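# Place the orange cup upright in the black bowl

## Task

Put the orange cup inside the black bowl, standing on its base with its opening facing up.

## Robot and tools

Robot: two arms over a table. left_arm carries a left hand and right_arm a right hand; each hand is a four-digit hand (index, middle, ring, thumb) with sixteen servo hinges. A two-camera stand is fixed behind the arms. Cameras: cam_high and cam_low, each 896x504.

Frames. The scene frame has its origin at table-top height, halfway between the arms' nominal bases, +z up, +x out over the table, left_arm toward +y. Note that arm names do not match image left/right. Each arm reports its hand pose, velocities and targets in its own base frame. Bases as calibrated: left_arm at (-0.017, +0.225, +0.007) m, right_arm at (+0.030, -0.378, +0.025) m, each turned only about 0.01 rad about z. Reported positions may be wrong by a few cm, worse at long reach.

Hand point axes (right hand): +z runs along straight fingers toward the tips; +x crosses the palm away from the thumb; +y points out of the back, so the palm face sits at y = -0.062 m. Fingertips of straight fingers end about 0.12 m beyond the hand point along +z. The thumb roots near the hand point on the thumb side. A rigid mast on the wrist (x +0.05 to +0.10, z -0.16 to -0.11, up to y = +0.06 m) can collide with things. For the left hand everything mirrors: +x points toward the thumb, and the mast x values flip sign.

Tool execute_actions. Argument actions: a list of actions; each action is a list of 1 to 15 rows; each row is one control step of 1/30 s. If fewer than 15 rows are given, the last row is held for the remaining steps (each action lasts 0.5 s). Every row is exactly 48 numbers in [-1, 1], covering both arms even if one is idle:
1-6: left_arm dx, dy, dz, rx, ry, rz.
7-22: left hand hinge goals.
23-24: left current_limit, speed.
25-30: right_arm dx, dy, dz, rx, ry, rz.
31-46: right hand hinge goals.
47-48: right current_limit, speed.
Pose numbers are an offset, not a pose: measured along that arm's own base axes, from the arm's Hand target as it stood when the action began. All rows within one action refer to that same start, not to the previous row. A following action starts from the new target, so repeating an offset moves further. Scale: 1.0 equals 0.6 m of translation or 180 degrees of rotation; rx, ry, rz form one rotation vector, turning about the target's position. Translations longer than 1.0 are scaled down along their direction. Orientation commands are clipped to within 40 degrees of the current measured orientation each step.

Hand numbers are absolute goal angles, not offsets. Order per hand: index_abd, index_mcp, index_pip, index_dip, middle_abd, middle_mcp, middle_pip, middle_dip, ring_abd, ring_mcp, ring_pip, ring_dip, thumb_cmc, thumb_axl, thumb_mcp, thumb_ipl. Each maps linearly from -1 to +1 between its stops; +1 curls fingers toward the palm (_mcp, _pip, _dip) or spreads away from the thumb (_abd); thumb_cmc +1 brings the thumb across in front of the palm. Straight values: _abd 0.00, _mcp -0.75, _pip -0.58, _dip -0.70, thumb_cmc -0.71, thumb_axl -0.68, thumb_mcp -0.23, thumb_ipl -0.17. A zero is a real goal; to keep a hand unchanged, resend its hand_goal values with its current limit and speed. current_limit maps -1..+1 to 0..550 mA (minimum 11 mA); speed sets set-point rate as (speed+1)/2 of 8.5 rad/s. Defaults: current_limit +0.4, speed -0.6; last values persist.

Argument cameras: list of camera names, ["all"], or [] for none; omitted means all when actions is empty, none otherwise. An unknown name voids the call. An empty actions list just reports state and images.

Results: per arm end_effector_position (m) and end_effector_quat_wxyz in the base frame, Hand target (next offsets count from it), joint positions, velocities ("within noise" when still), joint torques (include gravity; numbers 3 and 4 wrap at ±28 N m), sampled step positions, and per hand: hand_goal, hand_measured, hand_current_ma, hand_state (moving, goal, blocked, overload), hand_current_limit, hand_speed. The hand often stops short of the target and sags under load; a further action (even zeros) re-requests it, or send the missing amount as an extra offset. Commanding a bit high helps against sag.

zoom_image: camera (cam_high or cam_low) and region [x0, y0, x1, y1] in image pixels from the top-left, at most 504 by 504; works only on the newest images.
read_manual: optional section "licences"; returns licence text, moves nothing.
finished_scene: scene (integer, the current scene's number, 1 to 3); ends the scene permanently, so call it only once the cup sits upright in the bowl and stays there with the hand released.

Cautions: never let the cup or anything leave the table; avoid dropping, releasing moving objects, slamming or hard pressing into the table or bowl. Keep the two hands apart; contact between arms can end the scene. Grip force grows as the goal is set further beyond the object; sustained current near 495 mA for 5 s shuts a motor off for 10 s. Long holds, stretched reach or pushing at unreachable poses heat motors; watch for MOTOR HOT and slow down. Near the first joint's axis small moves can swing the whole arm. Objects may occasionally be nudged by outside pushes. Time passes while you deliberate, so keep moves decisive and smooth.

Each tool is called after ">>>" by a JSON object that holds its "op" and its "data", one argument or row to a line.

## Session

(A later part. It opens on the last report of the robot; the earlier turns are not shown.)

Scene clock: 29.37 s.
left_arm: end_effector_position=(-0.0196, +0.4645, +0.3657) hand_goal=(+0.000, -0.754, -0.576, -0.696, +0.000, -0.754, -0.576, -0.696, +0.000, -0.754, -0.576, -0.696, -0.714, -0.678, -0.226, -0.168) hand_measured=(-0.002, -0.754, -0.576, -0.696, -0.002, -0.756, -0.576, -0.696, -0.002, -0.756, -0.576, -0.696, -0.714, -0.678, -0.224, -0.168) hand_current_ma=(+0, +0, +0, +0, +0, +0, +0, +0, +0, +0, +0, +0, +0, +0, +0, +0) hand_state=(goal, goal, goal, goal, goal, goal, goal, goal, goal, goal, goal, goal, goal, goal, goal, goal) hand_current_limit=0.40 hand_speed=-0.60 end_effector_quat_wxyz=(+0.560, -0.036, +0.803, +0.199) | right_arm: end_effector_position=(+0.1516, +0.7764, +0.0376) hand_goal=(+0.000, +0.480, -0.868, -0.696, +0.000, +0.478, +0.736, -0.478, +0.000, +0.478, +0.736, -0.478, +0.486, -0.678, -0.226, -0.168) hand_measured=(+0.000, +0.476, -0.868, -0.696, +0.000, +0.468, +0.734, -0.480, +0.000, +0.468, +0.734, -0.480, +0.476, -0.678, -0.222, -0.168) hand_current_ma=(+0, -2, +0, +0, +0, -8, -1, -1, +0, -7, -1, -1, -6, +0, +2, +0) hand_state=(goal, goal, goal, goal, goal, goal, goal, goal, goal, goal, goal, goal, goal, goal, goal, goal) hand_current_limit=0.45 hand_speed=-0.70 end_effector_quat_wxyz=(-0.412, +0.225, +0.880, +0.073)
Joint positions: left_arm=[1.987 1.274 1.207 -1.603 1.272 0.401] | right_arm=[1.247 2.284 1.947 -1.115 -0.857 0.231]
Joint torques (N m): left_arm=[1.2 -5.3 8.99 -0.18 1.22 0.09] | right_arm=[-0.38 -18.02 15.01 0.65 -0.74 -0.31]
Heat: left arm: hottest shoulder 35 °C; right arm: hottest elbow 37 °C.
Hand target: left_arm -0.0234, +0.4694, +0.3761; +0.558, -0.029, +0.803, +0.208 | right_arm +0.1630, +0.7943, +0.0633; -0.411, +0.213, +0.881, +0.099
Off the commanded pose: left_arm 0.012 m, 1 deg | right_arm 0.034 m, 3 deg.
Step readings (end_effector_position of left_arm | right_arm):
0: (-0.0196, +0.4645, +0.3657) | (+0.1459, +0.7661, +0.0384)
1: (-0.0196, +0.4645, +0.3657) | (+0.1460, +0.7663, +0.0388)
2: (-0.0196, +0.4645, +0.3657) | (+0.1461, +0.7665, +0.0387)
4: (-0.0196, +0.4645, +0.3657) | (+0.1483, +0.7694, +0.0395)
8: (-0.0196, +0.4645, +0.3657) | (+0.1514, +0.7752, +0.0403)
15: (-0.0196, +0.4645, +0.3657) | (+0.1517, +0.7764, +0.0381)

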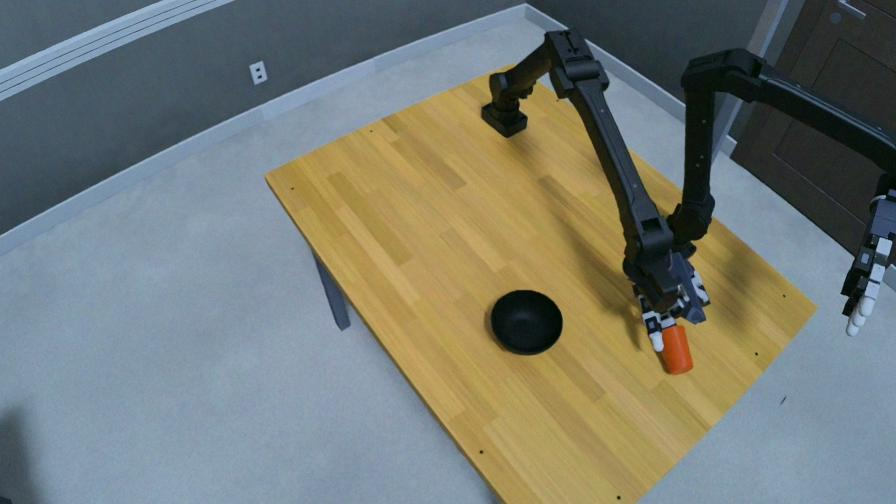

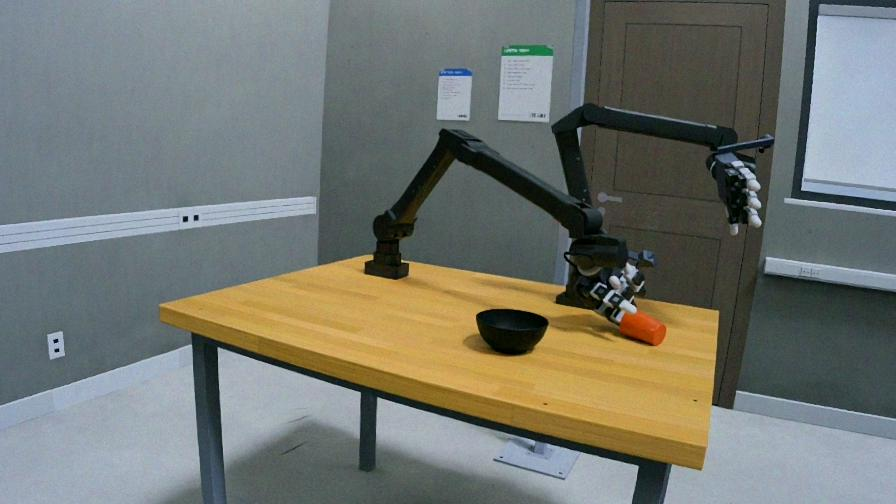

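>>> {"op": "execute_actions", "data": {
  "actions": [
    [[0,0,0,0,0,0,0,-0.754,-0.576,-0.696,0,-0.754,-0.576,-0.696,0,-0.754,-0.576,-0.696,-0.714,-0.678,-0.226,-0.168,0.4,-0.6,0,0,0,0,0,0,0,0.4795,-0.8686,-0.696,0,0.479,0.737,-0.478,0,0.479,0.737,-0.478,0.486,-0.678,-0.02,0.12,0.2,-0.75]]
  ],
  "cameras": ["all"]
}}

>>> {"op": "zoom_image", "data": {
  "camera": "cam_high",
  "region": [610, 260, 730, 390]
}}

>>> {"op": "zoom_image", "data": {
  "camera": "cam_low",
  "region": [570, 250, 680, 360]
}}

Scene clock: 31.47 s.
left_arm: end_effector_position=(-0.0196, +0.4645, +0.3657) hand_goal=(+0.000, -0.754, -0.576, -0.696, +0.000, -0.754, -0.576, -0.696, +0.000, -0.754, -0.576, -0.696, -0.714, -0.678, -0.226, -0.168) hand_measured=(-0.002, -0.754, -0.576, -0.696, -0.002, -0.756, -0.576, -0.696, -0.002, -0.756, -0.576, -0.696, -0.714, -0.678, -0.224, -0.168) hand_current_ma=(+0, +0, +0, +0, +0, +0, +0, +0, +0, +0, +0, +0, +0, +0, +0, +0) hand_state=(goal, goal, goal, goal, goal, goal, goal, goal, goal, goal, goal, goal, goal, goal, goal, goal) hand_current_limit=0.40 hand_speed=-0.60 end_effector_quat_wxyz=(+0.560, -0.036, +0.803, +0.199) | right_arm: end_effector_position=(+0.1523, +0.7771, +0.0388) hand_goal=(+0.000, +0.480, -0.868, -0.696, +0.000, +0.478, +0.736, -0.478, +0.000, +0.478, +0.736, -0.478, +0.486, -0.678, -0.020, +0.120) hand_measured=(+0.000, +0.476, -0.868, -0.696, +0.000, +0.468, +0.734, -0.480, +0.000, +0.468, +0.734, -0.480, +0.478, -0.678, -0.022, +0.116) hand_current_ma=(+0, -2, +0, +0, +0, -8, -1, -1, +0, -7, -1, -1, -5, +0, -1, -2) hand_state=(goal, goal, goal, goal, goal, goal, goal, goal, goal, goal, goal, goal, goal, goal, goal, goal) hand_current_limit=0.20 hand_speed=-0.75 end_effector_quat_wxyz=(-0.412, +0.224, +0.880, +0.075)
Joint positions: left_arm=[1.987 1.274 1.207 -1.603 1.272 0.401] | right_arm=[1.246 2.284 1.949 -1.115 -0.857 0.229]
Joint torques (N m): left_arm=[1.26 -5.19 8.94 -0.17 1.21 0.09] | right_arm=[-0.44 -17.96 14.87 0.55 -0.74 -0.3]
Heat: left arm: hottest shoulder 35 °C; right arm: hottest elbow 38 °C.
Hand target: left_arm -0.0234, +0.4694, +0.3761; +0.558, -0.029, +0.803, +0.208 | right_arm +0.1632, +0.7943, +0.0634; -0.411, +0.213, +0.881, +0.099
Off the commanded pose: left_arm 0.012 m, 1 deg | right_arm 0.032 m, 3 deg.
Step readings (end_effector_position of left_arm | right_arm):
0: (-0.0196, +0.4645, +0.3657) | (+0.1516, +0.7766, +0.0378)
1: (-0.0196, +0.4645, +0.3657) | (+0.1516, +0.7766, +0.0378)
2: (-0.0196, +0.4645, +0.3657) | (+0.1519, +0.7765, +0.0378)
4: (-0.0196, +0.4645, +0.3657) | (+0.1519, +0.7765, +0.0378)
8: (-0.0196, +0.4645, +0.3657) | (+0.1519, +0.7765, +0.0378)
15: (-0.0196, +0.4645, +0.3657) | (+0.1523, +0.7770, +0.0386)

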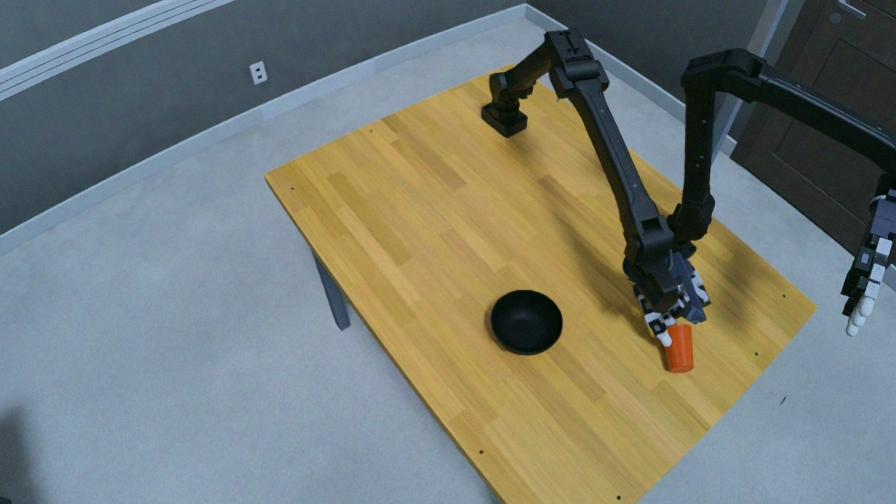

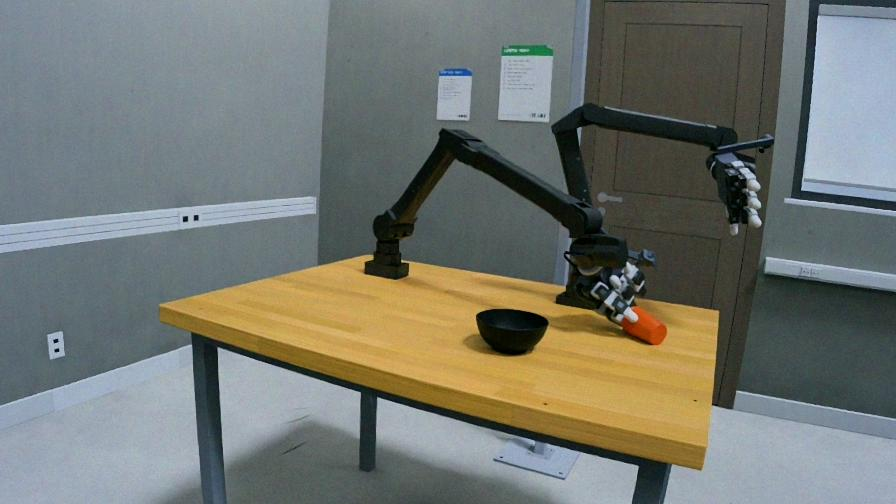

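Scaled by 3.877 from the camera's 896x504 image, which has a finer 1280x720 frame.

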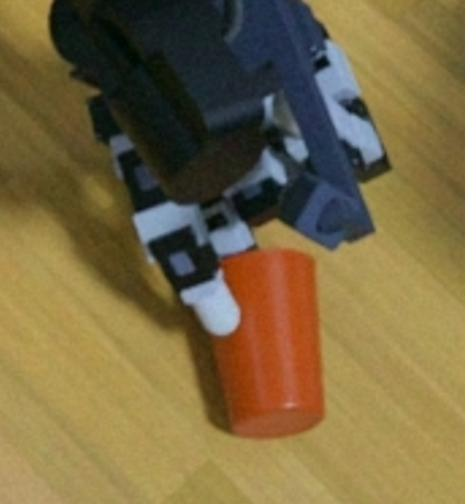

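Scaled by 4.582 from the camera's 896x504 image, which has a finer 1280x720 frame.

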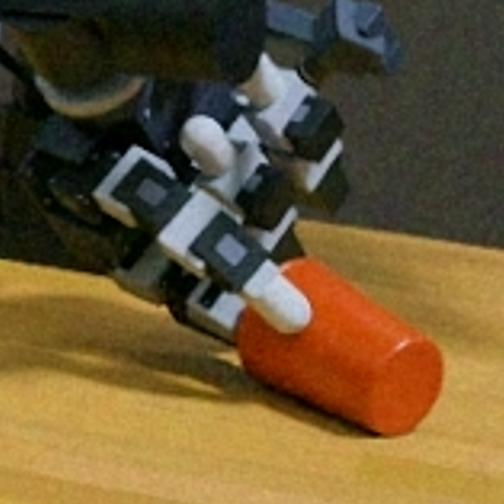

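>>> {"op": "execute_actions", "data": {
  "actions": [
    [[0,0,0,0,0,0,0,-0.754,-0.576,-0.696,0,-0.754,-0.576,-0.696,0,-0.754,-0.576,-0.696,-0.714,-0.678,-0.226,-0.168,0.4,-0.6,0,0,0,0,0,0,0,0.6,-0.8686,-0.696,0,0.479,0.737,-0.478,0,0.479,0.737,-0.478,0.486,-0.678,-0.02,0.12,0.2,-0.75]],
    [[0,0,0,0,0,0,0,-0.754,-0.576,-0.696,0,-0.754,-0.576,-0.696,0,-0.754,-0.576,-0.696,-0.714,-0.678,-0.226,-0.168,0.4,-0.6,0,0,0,0,0,0,0,0.66,-0.8686,-0.696,0,0.479,0.737,-0.478,0,0.479,0.737,-0.478,0.486,-0.678,-0.02,0.12,0.0,-0.8]]
  ],
  "cameras": ["all"]
}}

>>> {"op": "zoom_image", "data": {
  "camera": "cam_high",
  "region": [610, 260, 730, 390]
}}

>>> {"op": "zoom_image", "data": {
  "camera": "cam_low",
  "region": [570, 250, 680, 360]
}}

Scene clock: 33.23 s.
left_arm: end_effector_position=(-0.0196, +0.4645, +0.3657) hand_goal=(+0.000, -0.754, -0.576, -0.696, +0.000, -0.754, -0.576, -0.696, +0.000, -0.754, -0.576, -0.696, -0.714, -0.678, -0.226, -0.168) hand_measured=(-0.002, -0.754, -0.576, -0.696, -0.002, -0.756, -0.576, -0.696, -0.002, -0.756, -0.576, -0.696, -0.714, -0.678, -0.224, -0.168) hand_current_ma=(+0, +0, +0, +0, +0, +0, +0, +0, +0, +0, +0, +0, +0, +0, +0, +0) hand_state=(goal, goal, goal, goal, goal, goal, goal, goal, goal, goal, goal, goal, goal, goal, goal, goal) hand_current_limit=0.40 hand_speed=-0.60 end_effector_quat_wxyz=(+0.560, -0.036, +0.803, +0.199) | right_arm: end_effector_position=(+0.1522, +0.7773, +0.0390) hand_goal=(+0.000, +0.660, -0.868, -0.696, +0.000, +0.478, +0.736, -0.478, +0.000, +0.478, +0.736, -0.478, +0.486, -0.678, -0.020, +0.120) hand_measured=(+0.000, +0.612, -0.876, -0.696, +0.000, +0.468, +0.734, -0.480, +0.000, +0.468, +0.734, -0.480, +0.478, -0.678, -0.028, +0.116) hand_current_ma=(+0, -87, -5, +0, +0, -8, -1, -1, +0, -7, -1, -1, -5, +0, -6, -2) hand_state=(goal, blocked, goal, goal, goal, goal, goal, goal, goal, goal, goal, goal, goal, goal, goal, goal) hand_current_limit=0.00 hand_speed=-0.80 end_effector_quat_wxyz=(-0.412, +0.223, +0.880, +0.075)
Joint positions: left_arm=[1.987 1.274 1.207 -1.603 1.272 0.401] | right_arm=[1.246 2.284 1.949 -1.115 -0.858 0.227]
Joint torques (N m): left_arm=[1.2 -5.13 8.96 -0.2 1.21 0.09] | right_arm=[-0.44 -17.96 14.91 0.54 -0.7 -0.27]
Heat: left arm: hottest shoulder 35 °C; right arm: hottest elbow 37 °C.
Hand target: left_arm -0.0234, +0.4694, +0.3761; +0.558, -0.029, +0.803, +0.208 | right_arm +0.1632, +0.7942, +0.0634; -0.411, +0.213, +0.881, +0.099
Off the commanded pose: left_arm 0.012 m, 1 deg | right_arm 0.032 m, 3 deg.
Step readings (end_effector_position of left_arm | right_arm):
0: (-0.0196, +0.4645, +0.3657) | (+0.1523, +0.7771, +0.0388)
1: (-0.0196, +0.4645, +0.3657) | (+0.1523, +0.7771, +0.0388)
2: (-0.0196, +0.4645, +0.3657) | (+0.1523, +0.7771, +0.0388)
4: (-0.0196, +0.4645, +0.3657) | (+0.1523, +0.7771, +0.0388)
8: (-0.0196, +0.4645, +0.3657) | (+0.1523, +0.7771, +0.0388)
15: (-0.0196, +0.4645, +0.3657) | (+0.1523, +0.7771, +0.0388)
16: (-0.0196, +0.4645, +0.3657) | (+0.1523, +0.7771, +0.0388)
17: (-0.0196, +0.4645, +0.3657) | (+0.1523, +0.7772, +0.0388)
19: (-0.0196, +0.4645, +0.3657) | (+0.1522, +0.7772, +0.0389)
23: (-0.0196, +0.4645, +0.3657) | (+0.1522, +0.7773, +0.0390)
30: (-0.0196, +0.4645, +0.3657) | (+0.1522, +0.7773, +0.0390)

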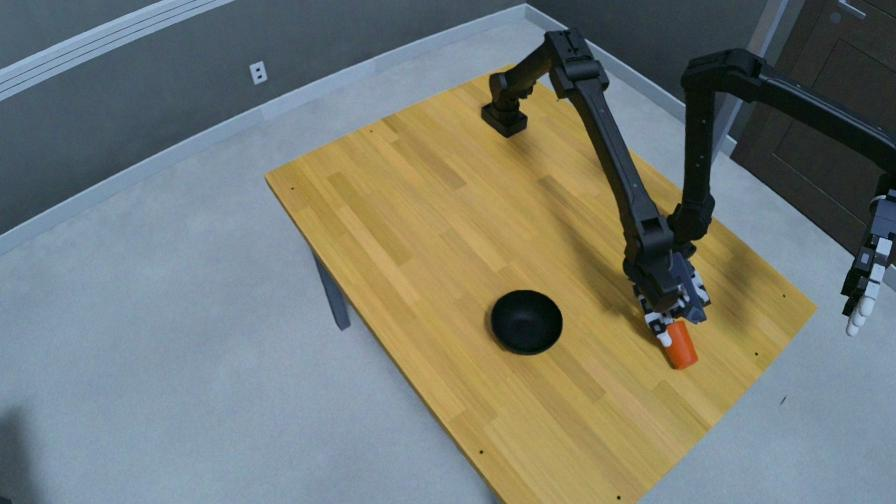

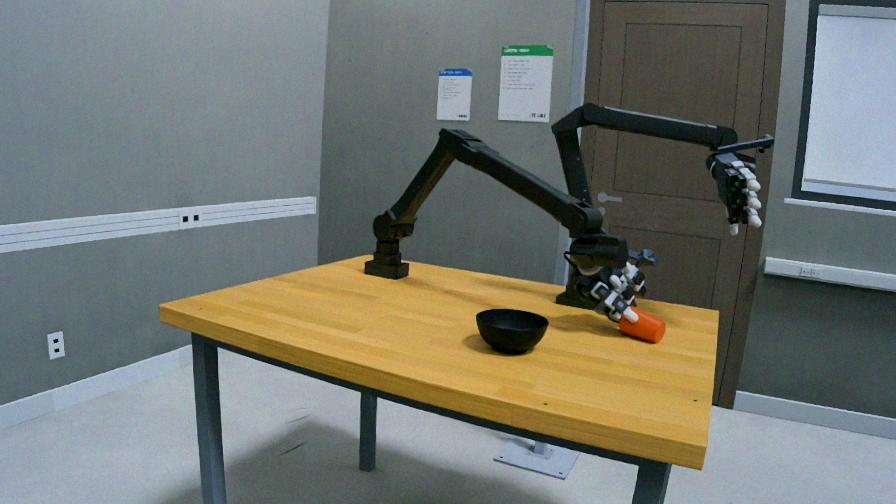

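Scaled by 3.877 from the camera's 896x504 image, which has a finer 1280x720 frame.

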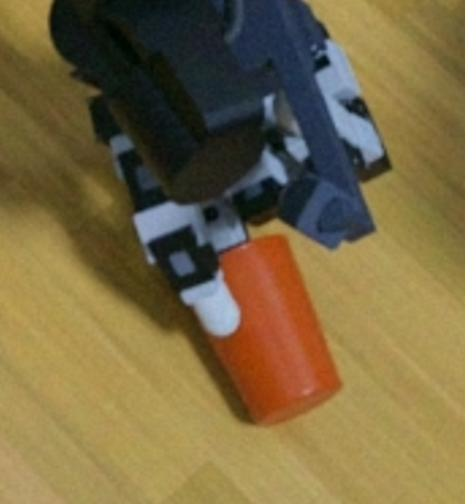

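Scaled by 4.582 from the camera's 896x504 image, which has a finer 1280x720 frame.

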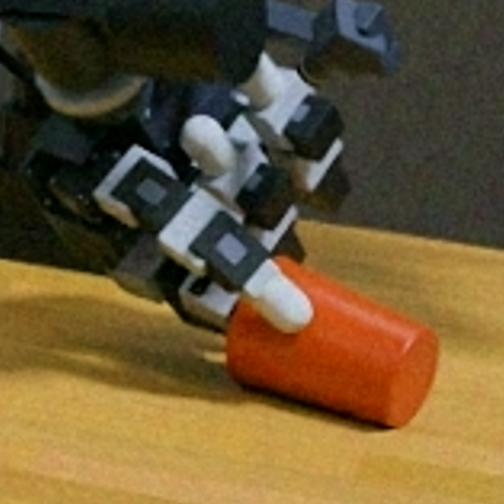

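>>> {"op": "execute_actions", "data": {
  "actions": [
    [[0,0,0,0,0,0,0,-0.754,-0.576,-0.696,0,-0.754,-0.576,-0.696,0,-0.754,-0.576,-0.696,-0.714,-0.678,-0.226,-0.168,0.4,-0.6,0,0,0,0,0,0,0,0.742,-0.8686,-0.696,0,0.479,0.737,-0.478,0,0.479,0.737,-0.478,0.486,-0.678,0.242,0.186,0.45,-0.85]],
    [[0,0,0,0,0,0,0,-0.754,-0.576,-0.696,0,-0.754,-0.576,-0.696,0,-0.754,-0.576,-0.696,-0.714,-0.678,-0.226,-0.168,0.4,-0.6,0,0,0,0,0,0,0,0.742,-0.8686,-0.696,0,0.479,0.737,-0.478,0,0.479,0.737,-0.478,0.486,-0.678,0.242,0.186,0.45,-0.85]]
  ],
  "cameras": ["all"]
}}

>>> {"op": "zoom_image", "data": {
  "camera": "cam_high",
  "region": [610, 260, 730, 390]
}}

>>> {"op": "zoom_image", "data": {
  "camera": "cam_low",
  "region": [570, 250, 680, 360]
}}

Scene clock: 34.67 s.
left_arm: end_effector_position=(-0.0196, +0.4645, +0.3657) hand_goal=(+0.000, -0.754, -0.576, -0.696, +0.000, -0.754, -0.576, -0.696, +0.000, -0.754, -0.576, -0.696, -0.714, -0.678, -0.226, -0.168) hand_measured=(-0.002, -0.754, -0.576, -0.696, -0.002, -0.756, -0.576, -0.696, -0.002, -0.756, -0.576, -0.696, -0.714, -0.678, -0.224, -0.168) hand_current_ma=(+0, +0, +0, +0, +0, +0, +0, +0, +0, +0, +0, +0, +0, +0, +0, +0) hand_state=(goal, goal, goal, goal, goal, goal, goal, goal, goal, goal, goal, goal, goal, goal, goal, goal) hand_current_limit=0.40 hand_speed=-0.60 end_effector_quat_wxyz=(+0.560, -0.036, +0.803, +0.199) | right_arm: end_effector_position=(+0.1524, +0.7786, +0.0410) hand_goal=(+0.000, +0.742, -0.868, -0.696, +0.000, +0.478, +0.736, -0.478, +0.000, +0.478, +0.736, -0.478, +0.486, -0.678, +0.242, +0.186) hand_measured=(+0.002, +0.634, -0.898, -0.700, +0.000, +0.468, +0.734, -0.480, +0.000, +0.468, +0.734, -0.480, +0.478, -0.678, -0.024, +0.132) hand_current_ma=(+0, -308, -38, -1, +0, -8, -1, -1, +0, -7, -1, -1, -5, +0, -399, -156) hand_state=(goal, blocked, blocked, goal, goal, goal, goal, goal, goal, goal, goal, goal, goal, goal, blocked, blocked) hand_current_limit=0.45 hand_speed=-0.85 end_effector_quat_wxyz=(-0.412, +0.222, +0.880, +0.077)
Joint positions: left_arm=[1.987 1.274 1.207 -1.603 1.272 0.401] | right_arm=[1.246 2.284 1.953 -1.115 -0.858 0.225]
Joint torques (N m): left_arm=[1.26 -5.3 8.98 -0.2 1.21 0.09] | right_arm=[-0.32 -17.96 14.69 0.51 -0.68 -0.26]
Heat: left arm: hottest shoulder 35 °C; right arm: hottest elbow 38 °C.
Hand target: left_arm -0.0234, +0.4694, +0.3761; +0.558, -0.029, +0.803, +0.208 | right_arm +0.1632, +0.7942, +0.0633; -0.411, +0.213, +0.881, +0.099
Off the commanded pose: left_arm 0.012 m, 1 deg | right_arm 0.029 m, 3 deg.
Step readings (end_effector_position of left_arm | right_arm):
0: (-0.0196, +0.4645, +0.3657) | (+0.1522, +0.7773, +0.0390)
1: (-0.0196, +0.4645, +0.3657) | (+0.1521, +0.7773, +0.0390)
2: (-0.0196, +0.4645, +0.3657) | (+0.1521, +0.7773, +0.0391)
4: (-0.0196, +0.4645, +0.3657) | (+0.1521, +0.7777, +0.0397)
8: (-0.0196, +0.4645, +0.3657) | (+0.1524, +0.7786, +0.0410)
15: (-0.0196, +0.4645, +0.3657) | (+0.1524, +0.7786, +0.0410)
16: (-0.0196, +0.4645, +0.3657) | (+0.1524, +0.7786, +0.0410)
17: (-0.0196, +0.4645, +0.3657) | (+0.1524, +0.7786, +0.0410)
19: (-0.0196, +0.4645, +0.3657) | (+0.1524, +0.7786, +0.0410)
23: (-0.0196, +0.4645, +0.3657) | (+0.1524, +0.7786, +0.0410)
30: (-0.0196, +0.4645, +0.3657) | (+0.1524, +0.7786, +0.0410)

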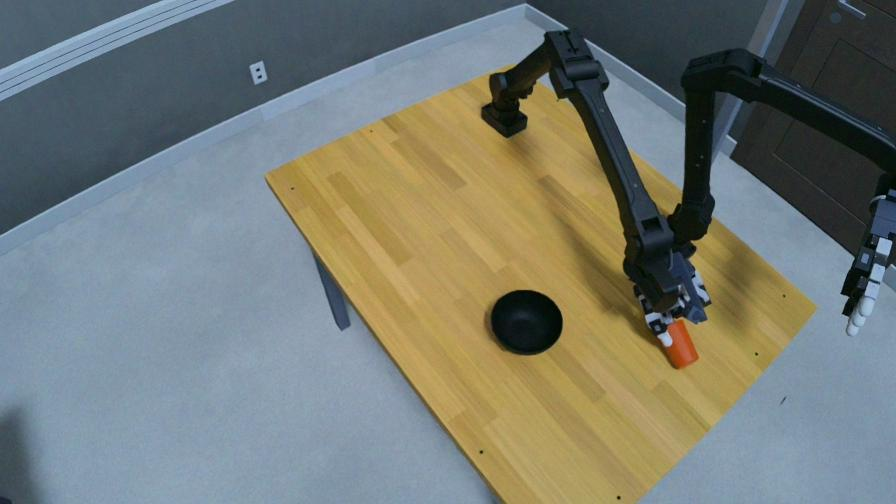

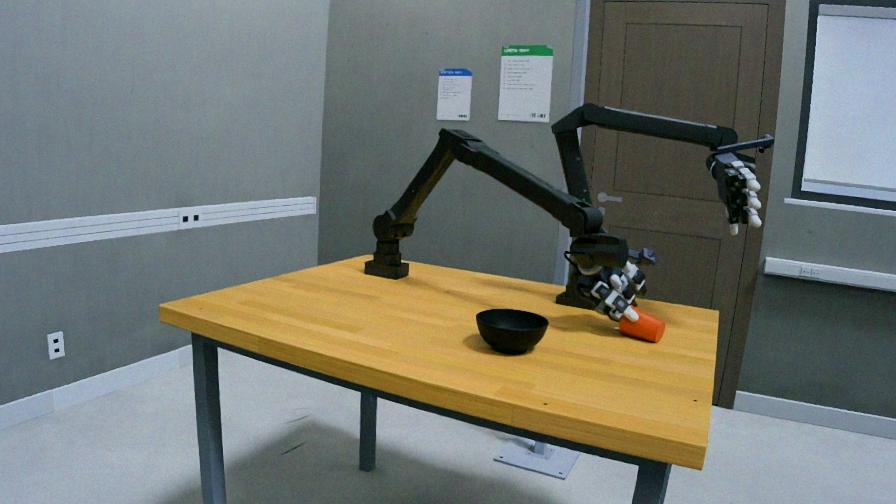

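Scaled by 3.877 from the camera's 896x504 image, which has a finer 1280x720 frame.

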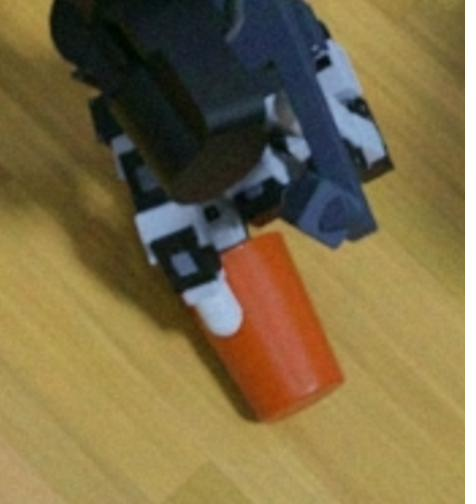

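Scaled by 4.582 from the camera's 896x504 image, which has a finer 1280x720 frame.

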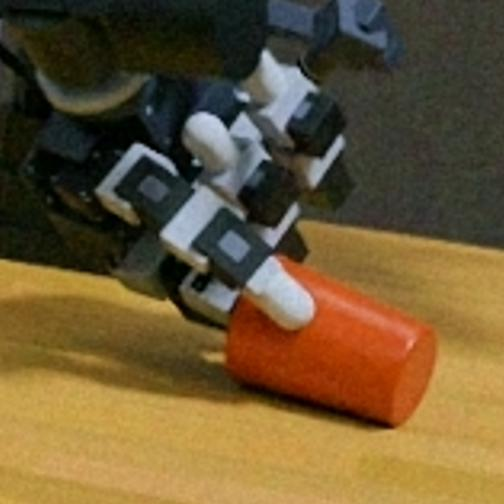

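>>> {"op": "execute_actions", "data": {
  "actions": [
    [[0,0,0,0,0,0,0,-0.754,-0.576,-0.696,0,-0.754,-0.576,-0.696,0,-0.754,-0.576,-0.696,-0.714,-0.678,-0.226,-0.168,0.4,-0.6,0,0,0.05,0,0,0,0,0.742,-0.8686,-0.696,0,0.479,0.737,-0.478,0,0.479,0.737,-0.478,0.486,-0.678,0.242,0.186,0.45,-0.85]],
    [[0,0,0,0,0,0,0,-0.754,-0.576,-0.696,0,-0.754,-0.576,-0.696,0,-0.754,-0.576,-0.696,-0.714,-0.678,-0.226,-0.168,0.4,-0.6,0,0,0.07,0,0,0,0,0.742,-0.8686,-0.696,0,0.479,0.737,-0.478,0,0.479,0.737,-0.478,0.486,-0.678,0.242,0.186,0.45,-0.85]]
  ],
  "cameras": ["all"]
}}

>>> {"op": "zoom_image", "data": {
  "camera": "cam_high",
  "region": [610, 240, 730, 370]
}}

>>> {"op": "zoom_image", "data": {
  "camera": "cam_low",
  "region": [570, 220, 680, 350]
}}

Scene clock: 38.27 s.
left_arm: end_effector_position=(-0.0196, +0.4645, +0.3657) hand_goal=(+0.000, -0.754, -0.576, -0.696, +0.000, -0.754, -0.576, -0.696, +0.000, -0.754, -0.576, -0.696, -0.714, -0.678, -0.226, -0.168) hand_measured=(-0.002, -0.754, -0.576, -0.696, -0.002, -0.756, -0.576, -0.696, -0.002, -0.756, -0.576, -0.696, -0.714, -0.678, -0.224, -0.168) hand_current_ma=(+0, +0, +0, +0, +0, +0, +0, +0, +0, +0, +0, +0, +0, +0, +0, +0) hand_state=(goal, goal, goal, goal, goal, goal, goal, goal, goal, goal, goal, goal, goal, goal, goal, goal) hand_current_limit=0.40 hand_speed=-0.60 end_effector_quat_wxyz=(+0.560, -0.036, +0.803, +0.199) | right_arm: end_effector_position=(+0.1521, +0.7779, +0.0914) hand_goal=(+0.000, +0.742, -0.868, -0.696, +0.000, +0.478, +0.736, -0.478, +0.000, +0.478, +0.736, -0.478, +0.486, -0.678, +0.242, +0.186) hand_measured=(+0.002, +0.634, -0.906, -0.704, +0.000, +0.468, +0.734, -0.480, +0.000, +0.468, +0.734, -0.480, +0.478, -0.680, -0.018, +0.132) hand_current_ma=(+0, -308, -54, -4, +0, -8, -1, -1, +0, -7, -1, -1, -5, +0, -399, -156) hand_state=(goal, blocked, blocked, goal, goal, goal, goal, goal, goal, goal, goal, goal, goal, goal, blocked, blocked) hand_current_limit=0.45 hand_speed=-0.85 end_effector_quat_wxyz=(-0.413, +0.228, +0.879, +0.064)
Joint positions: left_arm=[1.987 1.274 1.207 -1.603 1.272 0.401] | right_arm=[1.246 2.256 2.046 -1.267 -0.858 0.225]
Joint torques (N m): left_arm=[1.2 -5.25 8.99 -0.18 1.21 0.09] | right_arm=[-0.44 -19.6 15.24 0.57 -0.67 -0.26]
Heat: left arm: hottest shoulder 35 °C; right arm: hottest elbow 38 °C.
Hand target: left_arm -0.0234, +0.4694, +0.3761; +0.558, -0.029, +0.803, +0.208 | right_arm +0.1632, +0.7943, +0.1355; -0.411, +0.213, +0.881, +0.099
Off the commanded pose: left_arm 0.012 m, 1 deg | right_arm 0.048 m, 4 deg.
Step readings (end_effector_position of left_arm | right_arm):
0: (-0.0196, +0.4645, +0.3657) | (+0.1524, +0.7786, +0.0410)
1: (-0.0196, +0.4645, +0.3657) | (+0.1524, +0.7785, +0.0411)
2: (-0.0196, +0.4645, +0.3657) | (+0.1522, +0.7780, +0.0413)
4: (-0.0196, +0.4645, +0.3657) | (+0.1517, +0.7766, +0.0422)
8: (-0.0196, +0.4645, +0.3657) | (+0.1515, +0.7760, +0.0458)
15: (-0.0196, +0.4645, +0.3657) | (+0.1511, +0.7749, +0.0468)
16: (-0.0196, +0.4645, +0.3657) | (+0.1511, +0.7747, +0.0469)
17: (-0.0196, +0.4645, +0.3657) | (+0.1509, +0.7741, +0.0475)
19: (-0.0196, +0.4645, +0.3657) | (+0.1503, +0.7723, +0.0499)
23: (-0.0196, +0.4645, +0.3657) | (+0.1503, +0.7724, +0.0627)
30: (-0.0196, +0.4645, +0.3657) | (+0.1520, +0.7774, +0.0883)

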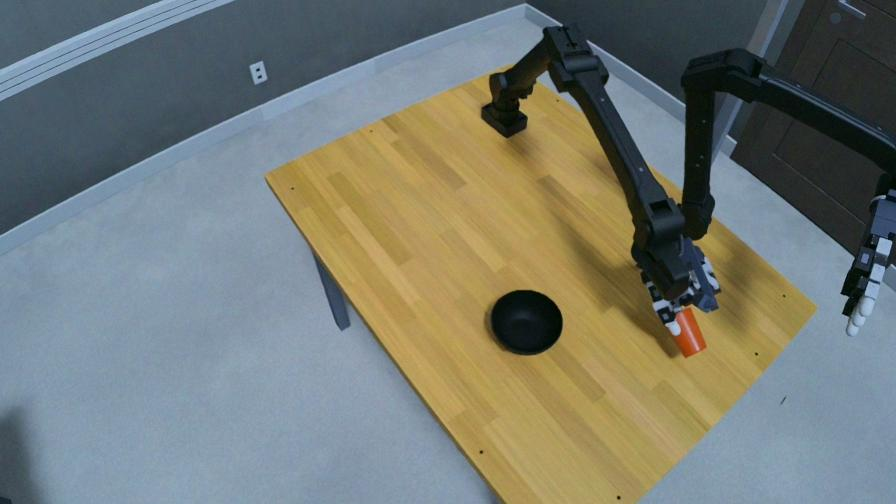

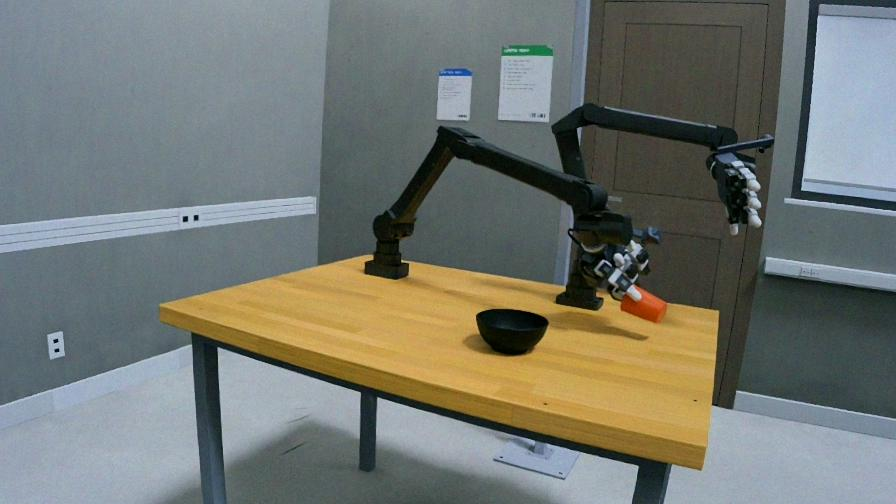

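Scaled by 3.877 from the camera's 896x504 image, which has a finer 1280x720 frame.

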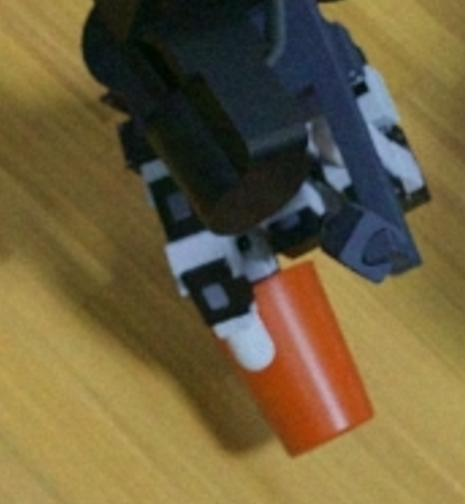

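Scaled by 3.877 from the camera's 896x504 image, which has a finer 1280x720 frame.

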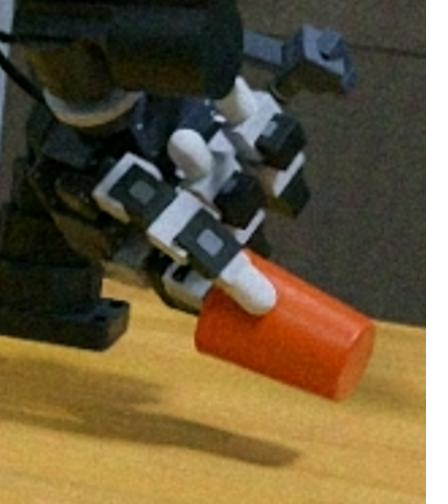

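>>> {"op": "execute_actions", "data": {
  "actions": [
    [[0,0,0,0,0,0,0,-0.754,-0.576,-0.696,0,-0.754,-0.576,-0.696,0,-0.754,-0.576,-0.696,-0.714,-0.678,-0.226,-0.168,0.4,-0.6,0.0926,-0.0673,0.03,-0.0567,0.0827,-0.0584,0,0.742,-0.8686,-0.696,0,0.479,0.737,-0.478,0,0.479,0.737,-0.478,0.486,-0.678,0.242,0.186,0.45,-0.85]],
    [[0,0,0,0,0,0,0,-0.754,-0.576,-0.696,0,-0.754,-0.576,-0.696,0,-0.754,-0.576,-0.696,-0.714,-0.678,-0.226,-0.168,0.4,-0.6,0.0926,-0.0673,0.025,-0.0567,0.0827,-0.0584,0,0.742,-0.8686,-0.696,0,0.479,0.737,-0.478,0,0.479,0.737,-0.478,0.486,-0.678,0.242,0.186,0.45,-0.85]]
  ],
  "cameras": ["all"]
}}

Scene clock: 40.20 s.
left_arm: end_effector_position=(-0.0196, +0.4645, +0.3657) hand_goal=(+0.000, -0.754, -0.576, -0.696, +0.000, -0.754, -0.576, -0.696, +0.000, -0.754, -0.576, -0.696, -0.714, -0.678, -0.226, -0.168) hand_measured=(-0.002, -0.754, -0.576, -0.696, -0.002, -0.756, -0.576, -0.696, -0.002, -0.756, -0.576, -0.696, -0.714, -0.678, -0.224, -0.168) hand_current_ma=(+0, +0, +0, +0, +0, +0, +0, +0, +0, +0, +0, +0, +0, +0, +0, +0) hand_state=(goal, goal, goal, goal, goal, goal, goal, goal, goal, goal, goal, goal, goal, goal, goal, goal) hand_current_limit=0.40 hand_speed=-0.60 end_effector_quat_wxyz=(+0.560, -0.036, +0.803, +0.199) | right_arm: end_effector_position=(+0.2726, +0.7010, +0.1387) hand_goal=(+0.000, +0.742, -0.868, -0.696, +0.000, +0.478, +0.736, -0.478, +0.000, +0.478, +0.736, -0.478, +0.486, -0.678, +0.242, +0.186) hand_measured=(+0.000, +0.634, -0.906, -0.704, +0.000, +0.468, +0.734, -0.480, +0.000, +0.470, +0.734, -0.480, +0.478, -0.680, -0.016, +0.132) hand_current_ma=(+0, -308, -57, -5, +0, -7, -1, -1, +0, -6, -1, -1, -6, -1, -399, -156) hand_state=(goal, blocked, blocked, goal, goal, goal, goal, goal, goal, goal, goal, goal, goal, goal, blocked, blocked) hand_current_limit=0.45 hand_speed=-0.85 end_effector_quat_wxyz=(-0.550, +0.469, +0.688, -0.058)
Joint positions: left_arm=[1.987 1.274 1.207 -1.603 1.272 0.401] | right_arm=[1.021 2.306 2.254 -1.654 -1.169 0.555]
Joint torques (N m): left_arm=[1.2 -5.25 8.98 -0.2 1.22 0.09] | right_arm=[0.79 -18.84 15.16 0.09 -0.91 -0.11]
Heat: left arm: hottest shoulder 35 °C; right arm: hottest elbow 39 °C.
Hand target: left_arm -0.0234, +0.4694, +0.3761; +0.558, -0.029, +0.803, +0.208 | right_arm +0.2741, +0.7135, +0.1685; -0.553, +0.453, +0.698, -0.041
Off the commanded pose: left_arm 0.012 m, 1 deg | right_arm 0.032 m, 3 deg.
Step readings (end_effector_position of left_arm | right_arm):
0: (-0.0196, +0.4645, +0.3657) | (+0.1521, +0.7779, +0.0914)
1: (-0.0196, +0.4645, +0.3657) | (+0.1521, +0.7776, +0.0916)
2: (-0.0196, +0.4645, +0.3657) | (+0.1501, +0.7760, +0.0935)
4: (-0.0196, +0.4645, +0.3657) | (+0.1488, +0.7688, +0.0971)
8: (-0.0196, +0.4645, +0.3657) | (+0.1750, +0.7533, +0.1030)
15: (-0.0196, +0.4645, +0.3657) | (+0.2288, +0.7353, +0.1161)
16: (-0.0196, +0.4645, +0.3657) | (+0.2305, +0.7346, +0.1181)
17: (-0.0196, +0.4645, +0.3657) | (+0.2295, +0.7336, +0.1216)
19: (-0.0196, +0.4645, +0.3657) | (+0.2281, +0.7286, +0.1302)
23: (-0.0196, +0.4645, +0.3657) | (+0.2394, +0.7177, +0.1446)
30: (-0.0196, +0.4645, +0.3657) | (+0.2746, +0.7023, +0.1536)

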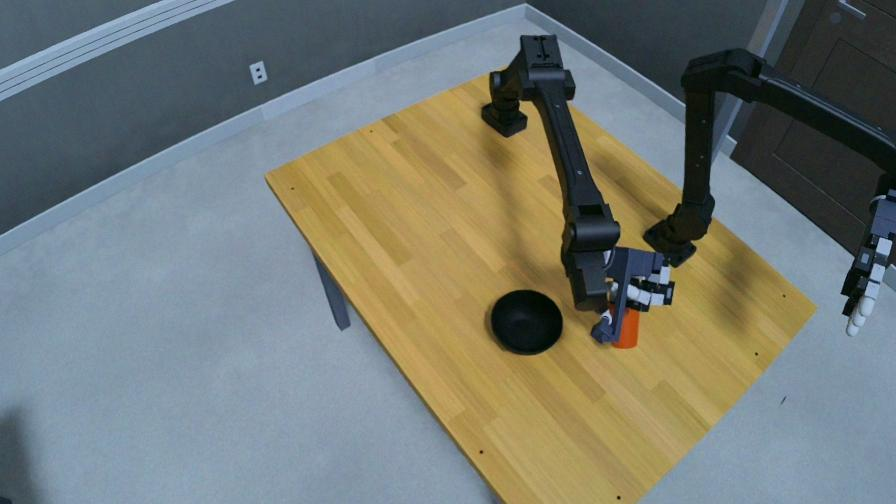

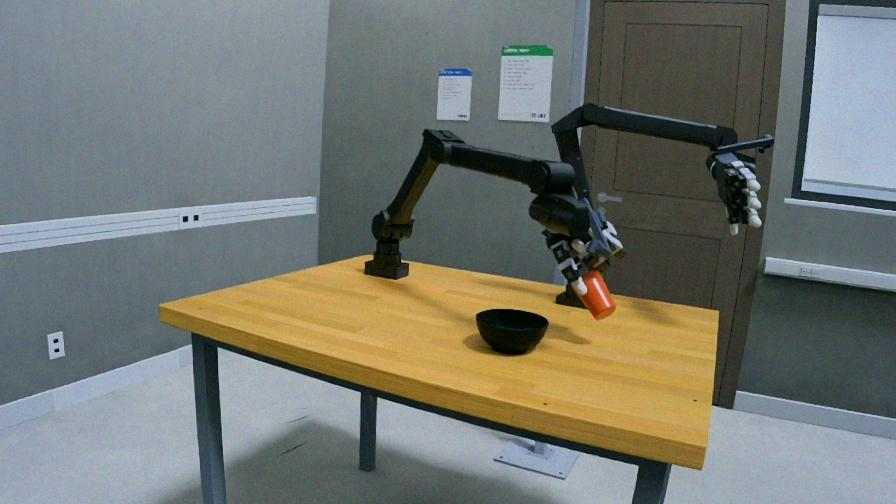

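>>> {"op": "execute_actions", "data": {
  "actions": [
    [[0,0,0,0,0,0,0,-0.754,-0.576,-0.696,0,-0.754,-0.576,-0.696,0,-0.754,-0.576,-0.696,-0.714,-0.678,-0.226,-0.168,0.4,-0.6,0.0926,-0.0673,0.025,-0.0567,0.0827,-0.0584,0,0.742,-0.8686,-0.696,0,0.479,0.737,-0.478,0,0.479,0.737,-0.478,0.486,-0.678,0.242,0.186,0.45,-0.85]],
    [[0,0,0,0,0,0,0,-0.754,-0.576,-0.696,0,-0.754,-0.576,-0.696,0,-0.754,-0.576,-0.696,-0.714,-0.678,-0.226,-0.168,0.4,-0.6,0.0926,-0.0673,0.02,-0.0567,0.0827,-0.0584,0,0.742,-0.8686,-0.696,0,0.479,0.737,-0.478,0,0.479,0.737,-0.478,0.486,-0.678,0.242,0.186,0.45,-0.85]]
  ],
  "cameras": ["all"]
}}

Scene clock: 42.20 s.
left_arm: end_effector_position=(-0.0196, +0.4645, +0.3657) hand_goal=(+0.000, -0.754, -0.576, -0.696, +0.000, -0.754, -0.576, -0.696, +0.000, -0.754, -0.576, -0.696, -0.714, -0.678, -0.226, -0.168) hand_measured=(-0.002, -0.754, -0.576, -0.696, -0.002, -0.756, -0.576, -0.696, -0.002, -0.756, -0.576, -0.696, -0.714, -0.678, -0.224, -0.168) hand_current_ma=(+0, +0, +0, +0, +0, +0, +0, +0, +0, +0, +0, +0, +0, +0, +0, +0) hand_state=(goal, goal, goal, goal, goal, goal, goal, goal, goal, goal, goal, goal, goal, goal, goal, goal) hand_current_limit=0.40 hand_speed=-0.60 end_effector_quat_wxyz=(+0.560, -0.036, +0.803, +0.199) | right_arm: end_effector_position=(+0.3825, +0.6244, +0.1714) hand_goal=(+0.000, +0.742, -0.868, -0.696, +0.000, +0.478, +0.736, -0.478, +0.000, +0.478, +0.736, -0.478, +0.486, -0.678, +0.242, +0.186) hand_measured=(+0.000, +0.634, -0.906, -0.704, +0.000, +0.472, +0.734, -0.480, +0.000, +0.472, +0.734, -0.480, +0.478, -0.680, -0.016, +0.132) hand_current_ma=(+0, -308, -57, -5, +0, -4, -1, -1, +0, -4, -1, -1, -6, -1, -399, -156) hand_state=(goal, blocked, blocked, goal, goal, goal, goal, goal, goal, goal, goal, goal, goal, goal, blocked, blocked) hand_current_limit=0.45 hand_speed=-0.85 end_effector_quat_wxyz=(+0.621, -0.651, -0.401, +0.172)
Joint positions: left_arm=[1.987 1.274 1.207 -1.603 1.272 0.401] | right_arm=[0.807 2.368 2.408 -1.692 -1.399 1.206]
Joint torques (N m): left_arm=[1.14 -5.36 8.99 -0.21 1.22 0.09] | right_arm=[0.73 -19.02 15.09 0.03 -0.87 0.07]
Heat: left arm: hottest shoulder 35 °C; right arm: hottest elbow 39 °C.
Hand target: left_arm -0.0234, +0.4694, +0.3761; +0.558, -0.029, +0.803, +0.208 | right_arm +0.3854, +0.6327, +0.1956; +0.622, -0.635, -0.423, +0.176
Off the commanded pose: left_arm 0.012 m, 1 deg | right_arm 0.026 m, 3 deg.
joint sent to its limit (right arm) — joint 4 (wrist pitch), lower limit. The joint targets are off in orientation, not in position.
Step readings (end_effector_position of left_arm | right_arm):
0: (-0.0196, +0.4645, +0.3657) | (+0.2726, +0.7010, +0.1387)
1: (-0.0196, +0.4645, +0.3657) | (+0.2724, +0.7010, +0.1393)
2: (-0.0196, +0.4645, +0.3657) | (+0.2706, +0.7009, +0.1412)
4: (-0.0196, +0.4645, +0.3657) | (+0.2697, +0.6983, +0.1475)
8: (-0.0196, +0.4645, +0.3657) | (+0.2911, +0.6843, +0.1564)
15: (-0.0196, +0.4645, +0.3657) | (+0.3376, +0.6597, +0.1639)
16: (-0.0196, +0.4645, +0.3657) | (+0.3398, +0.6584, +0.1646)
17: (-0.0196, +0.4645, +0.3657) | (+0.3402, +0.6579, +0.1668)
19: (-0.0196, +0.4645, +0.3657) | (+0.3423, +0.6563, +0.1722)
23: (-0.0196, +0.4645, +0.3657) | (+0.3567, +0.6462, +0.1752)
30: (-0.0196, +0.4645, +0.3657) | (+0.3878, +0.6241, +0.1718)

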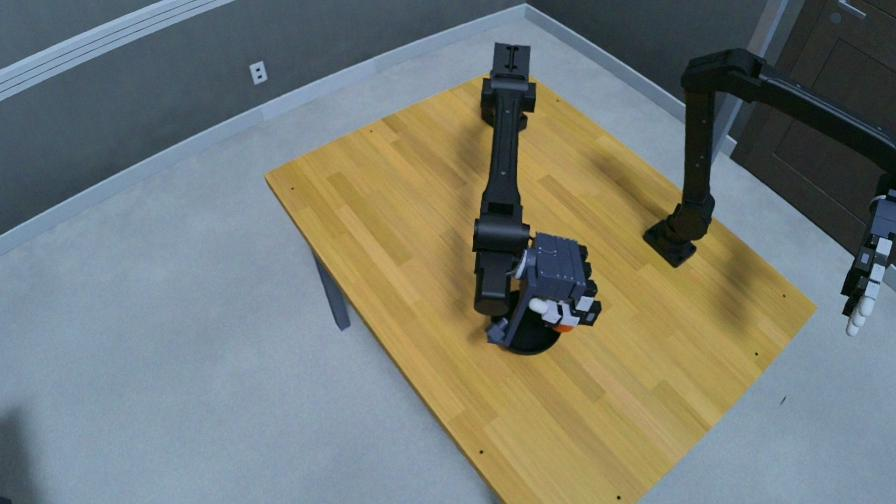

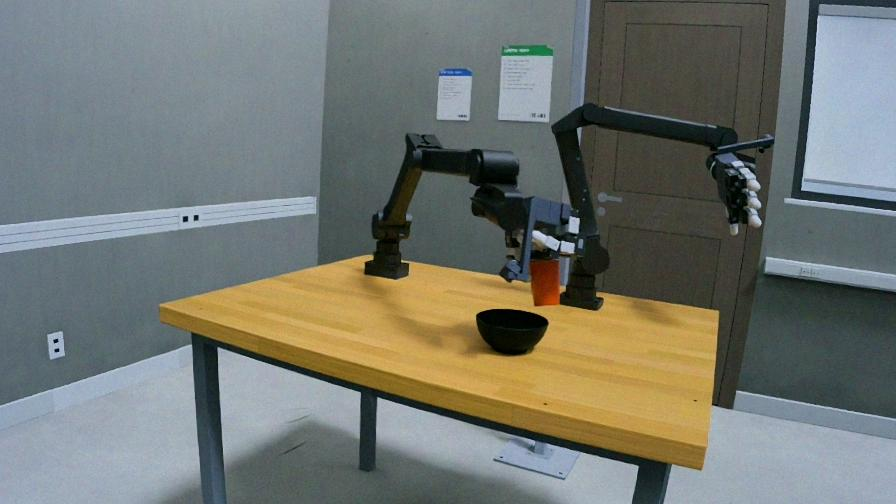

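>>> {"op": "zoom_image", "data": {
  "camera": "cam_low",
  "region": [470, 210, 620, 360]
}}

>>> {"op": "zoom_image", "data": {
  "camera": "cam_high",
  "region": [470, 230, 620, 370]
}}

Scaled by 3.360 from the camera's 896x504 image, which has a finer 1280x720 frame.

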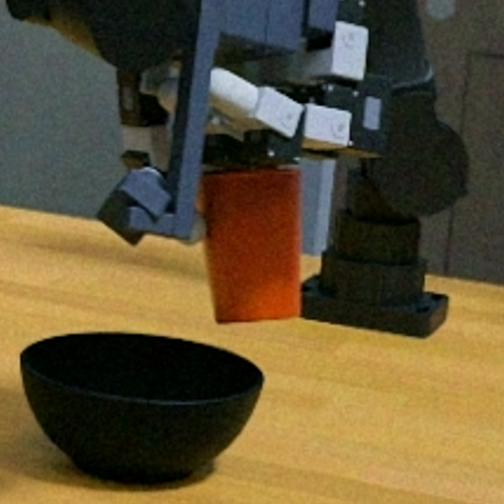

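Scaled by 3.360 from the camera's 896x504 image, which has a finer 1280x720 frame.

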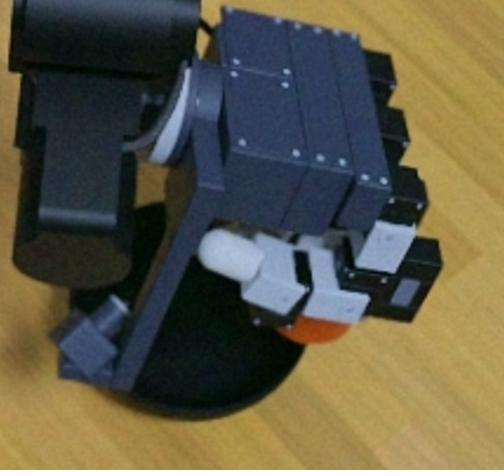

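>>> {"op": "execute_actions", "data": {
  "actions": [
    [[0,0,0,0,0,0,0,-0.754,-0.576,-0.696,0,-0.754,-0.576,-0.696,0,-0.754,-0.576,-0.696,-0.714,-0.678,-0.226,-0.168,0.4,-0.6,0.0926,-0.0673,0.005,-0.0567,0.0827,-0.0584,0,0.742,-0.8686,-0.696,0,0.479,0.737,-0.478,0,0.479,0.737,-0.478,0.486,-0.678,0.242,0.186,0.45,-0.85]]
  ],
  "cameras": ["all"]
}}

>>> {"op": "zoom_image", "data": {
  "camera": "cam_low",
  "region": [440, 220, 590, 370]
}}

>>> {"op": "zoom_image", "data": {
  "camera": "cam_high",
  "region": [450, 240, 600, 380]
}}

Scene clock: 43.83 s.
left_arm: end_effector_position=(-0.0196, +0.4645, +0.3657) hand_goal=(+0.000, -0.754, -0.576, -0.696, +0.000, -0.754, -0.576, -0.696, +0.000, -0.754, -0.576, -0.696, -0.714, -0.678, -0.226, -0.168) hand_measured=(-0.002, -0.754, -0.576, -0.696, -0.002, -0.756, -0.576, -0.696, -0.002, -0.756, -0.576, -0.696, -0.714, -0.678, -0.224, -0.168) hand_current_ma=(+0, +0, +0, +0, +0, +0, +0, +0, +0, +0, +0, +0, +0, +0, +0, +0) hand_state=(goal, goal, goal, goal, goal, goal, goal, goal, goal, goal, goal, goal, goal, goal, goal, goal) hand_current_limit=0.40 hand_speed=-0.60 end_effector_quat_wxyz=(+0.560, -0.036, +0.803, +0.199) | right_arm: end_effector_position=(+0.4359, +0.5879, +0.1720) hand_goal=(+0.000, +0.742, -0.868, -0.696, +0.000, +0.478, +0.736, -0.478, +0.000, +0.478, +0.736, -0.478, +0.486, -0.678, +0.242, +0.186) hand_measured=(+0.002, +0.634, -0.906, -0.704, +0.000, +0.472, +0.734, -0.480, +0.000, +0.474, +0.734, -0.480, +0.478, -0.680, -0.016, +0.132) hand_current_ma=(+1, -308, -57, -6, +0, -3, -1, -1, +0, -2, -1, -1, -5, -1, -399, -156) hand_state=(goal, blocked, blocked, goal, goal, goal, goal, goal, goal, goal, goal, goal, goal, goal, blocked, blocked) hand_current_limit=0.45 hand_speed=-0.85 end_effector_quat_wxyz=(-0.622, +0.702, +0.244, -0.245)
Joint positions: left_arm=[1.987 1.274 1.207 -1.603 1.272 0.401] | right_arm=[0.708 2.477 2.574 -1.694 -1.466 1.586]
Joint torques (N m): left_arm=[1.26 -5.25 8.95 -0.21 1.21 0.1] | right_arm=[0.32 -20.19 14.95 0.05 -0.91 0.15]
Heat: left arm: hottest shoulder 35 °C; right arm: hottest elbow 39 °C.
Hand target: left_arm -0.0234, +0.4694, +0.3761; +0.558, -0.029, +0.803, +0.208 | right_arm +0.4411, +0.5923, +0.1983; -0.626, +0.695, +0.262, -0.236
Off the commanded pose: left_arm 0.012 m, 1 deg | right_arm 0.027 m, 3 deg.
joint sent to its limit (right arm) — joint 4 (wrist pitch), lower limit. The joint targets still meet the commanded pose.
Step readings (end_effector_position of left_arm | right_arm):
0: (-0.0196, +0.4645, +0.3657) | (+0.3825, +0.6243, +0.1714)
1: (-0.0196, +0.4645, +0.3657) | (+0.3823, +0.6243, +0.1716)
2: (-0.0196, +0.4645, +0.3657) | (+0.3820, +0.6245, +0.1741)
4: (-0.0196, +0.4645, +0.3657) | (+0.3844, +0.6250, +0.1795)
8: (-0.0196, +0.4645, +0.3657) | (+0.4084, +0.6109, +0.1820)
15: (-0.0196, +0.4645, +0.3657) | (+0.4501, +0.5797, +0.1715)

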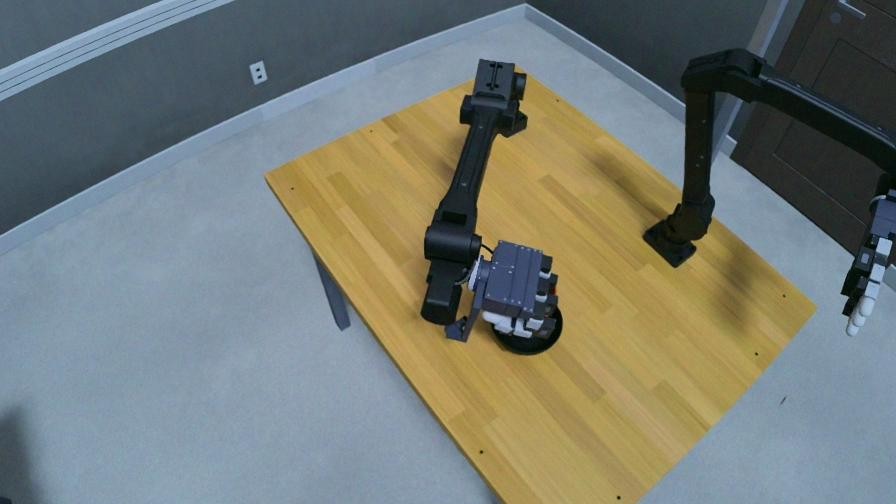

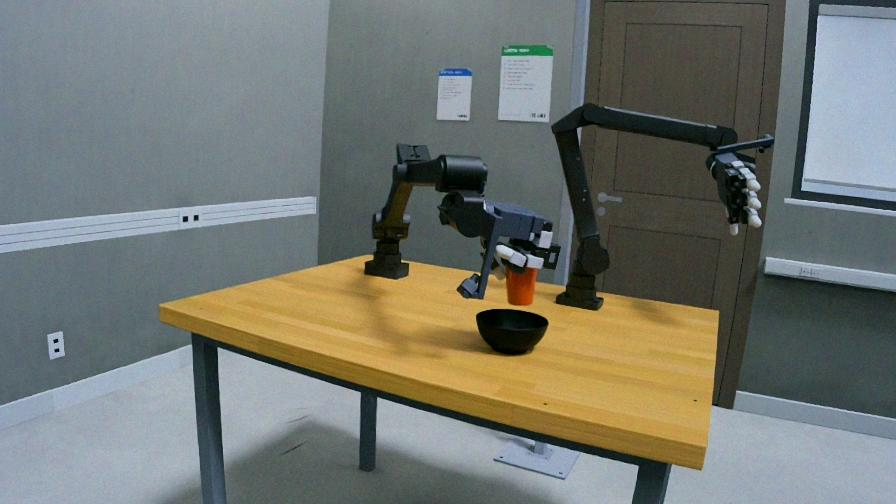

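Scaled by 3.360 from the camera's 896x504 image, which has a finer 1280x720 frame.

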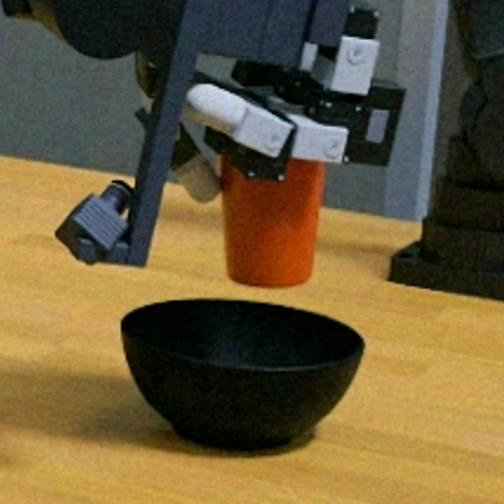

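Scaled by 3.360 from the camera's 896x504 image, which has a finer 1280x720 frame.

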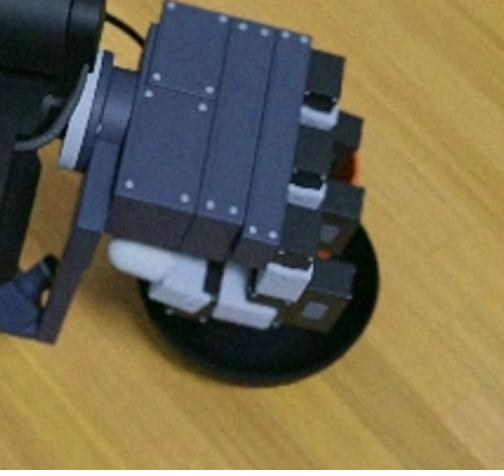

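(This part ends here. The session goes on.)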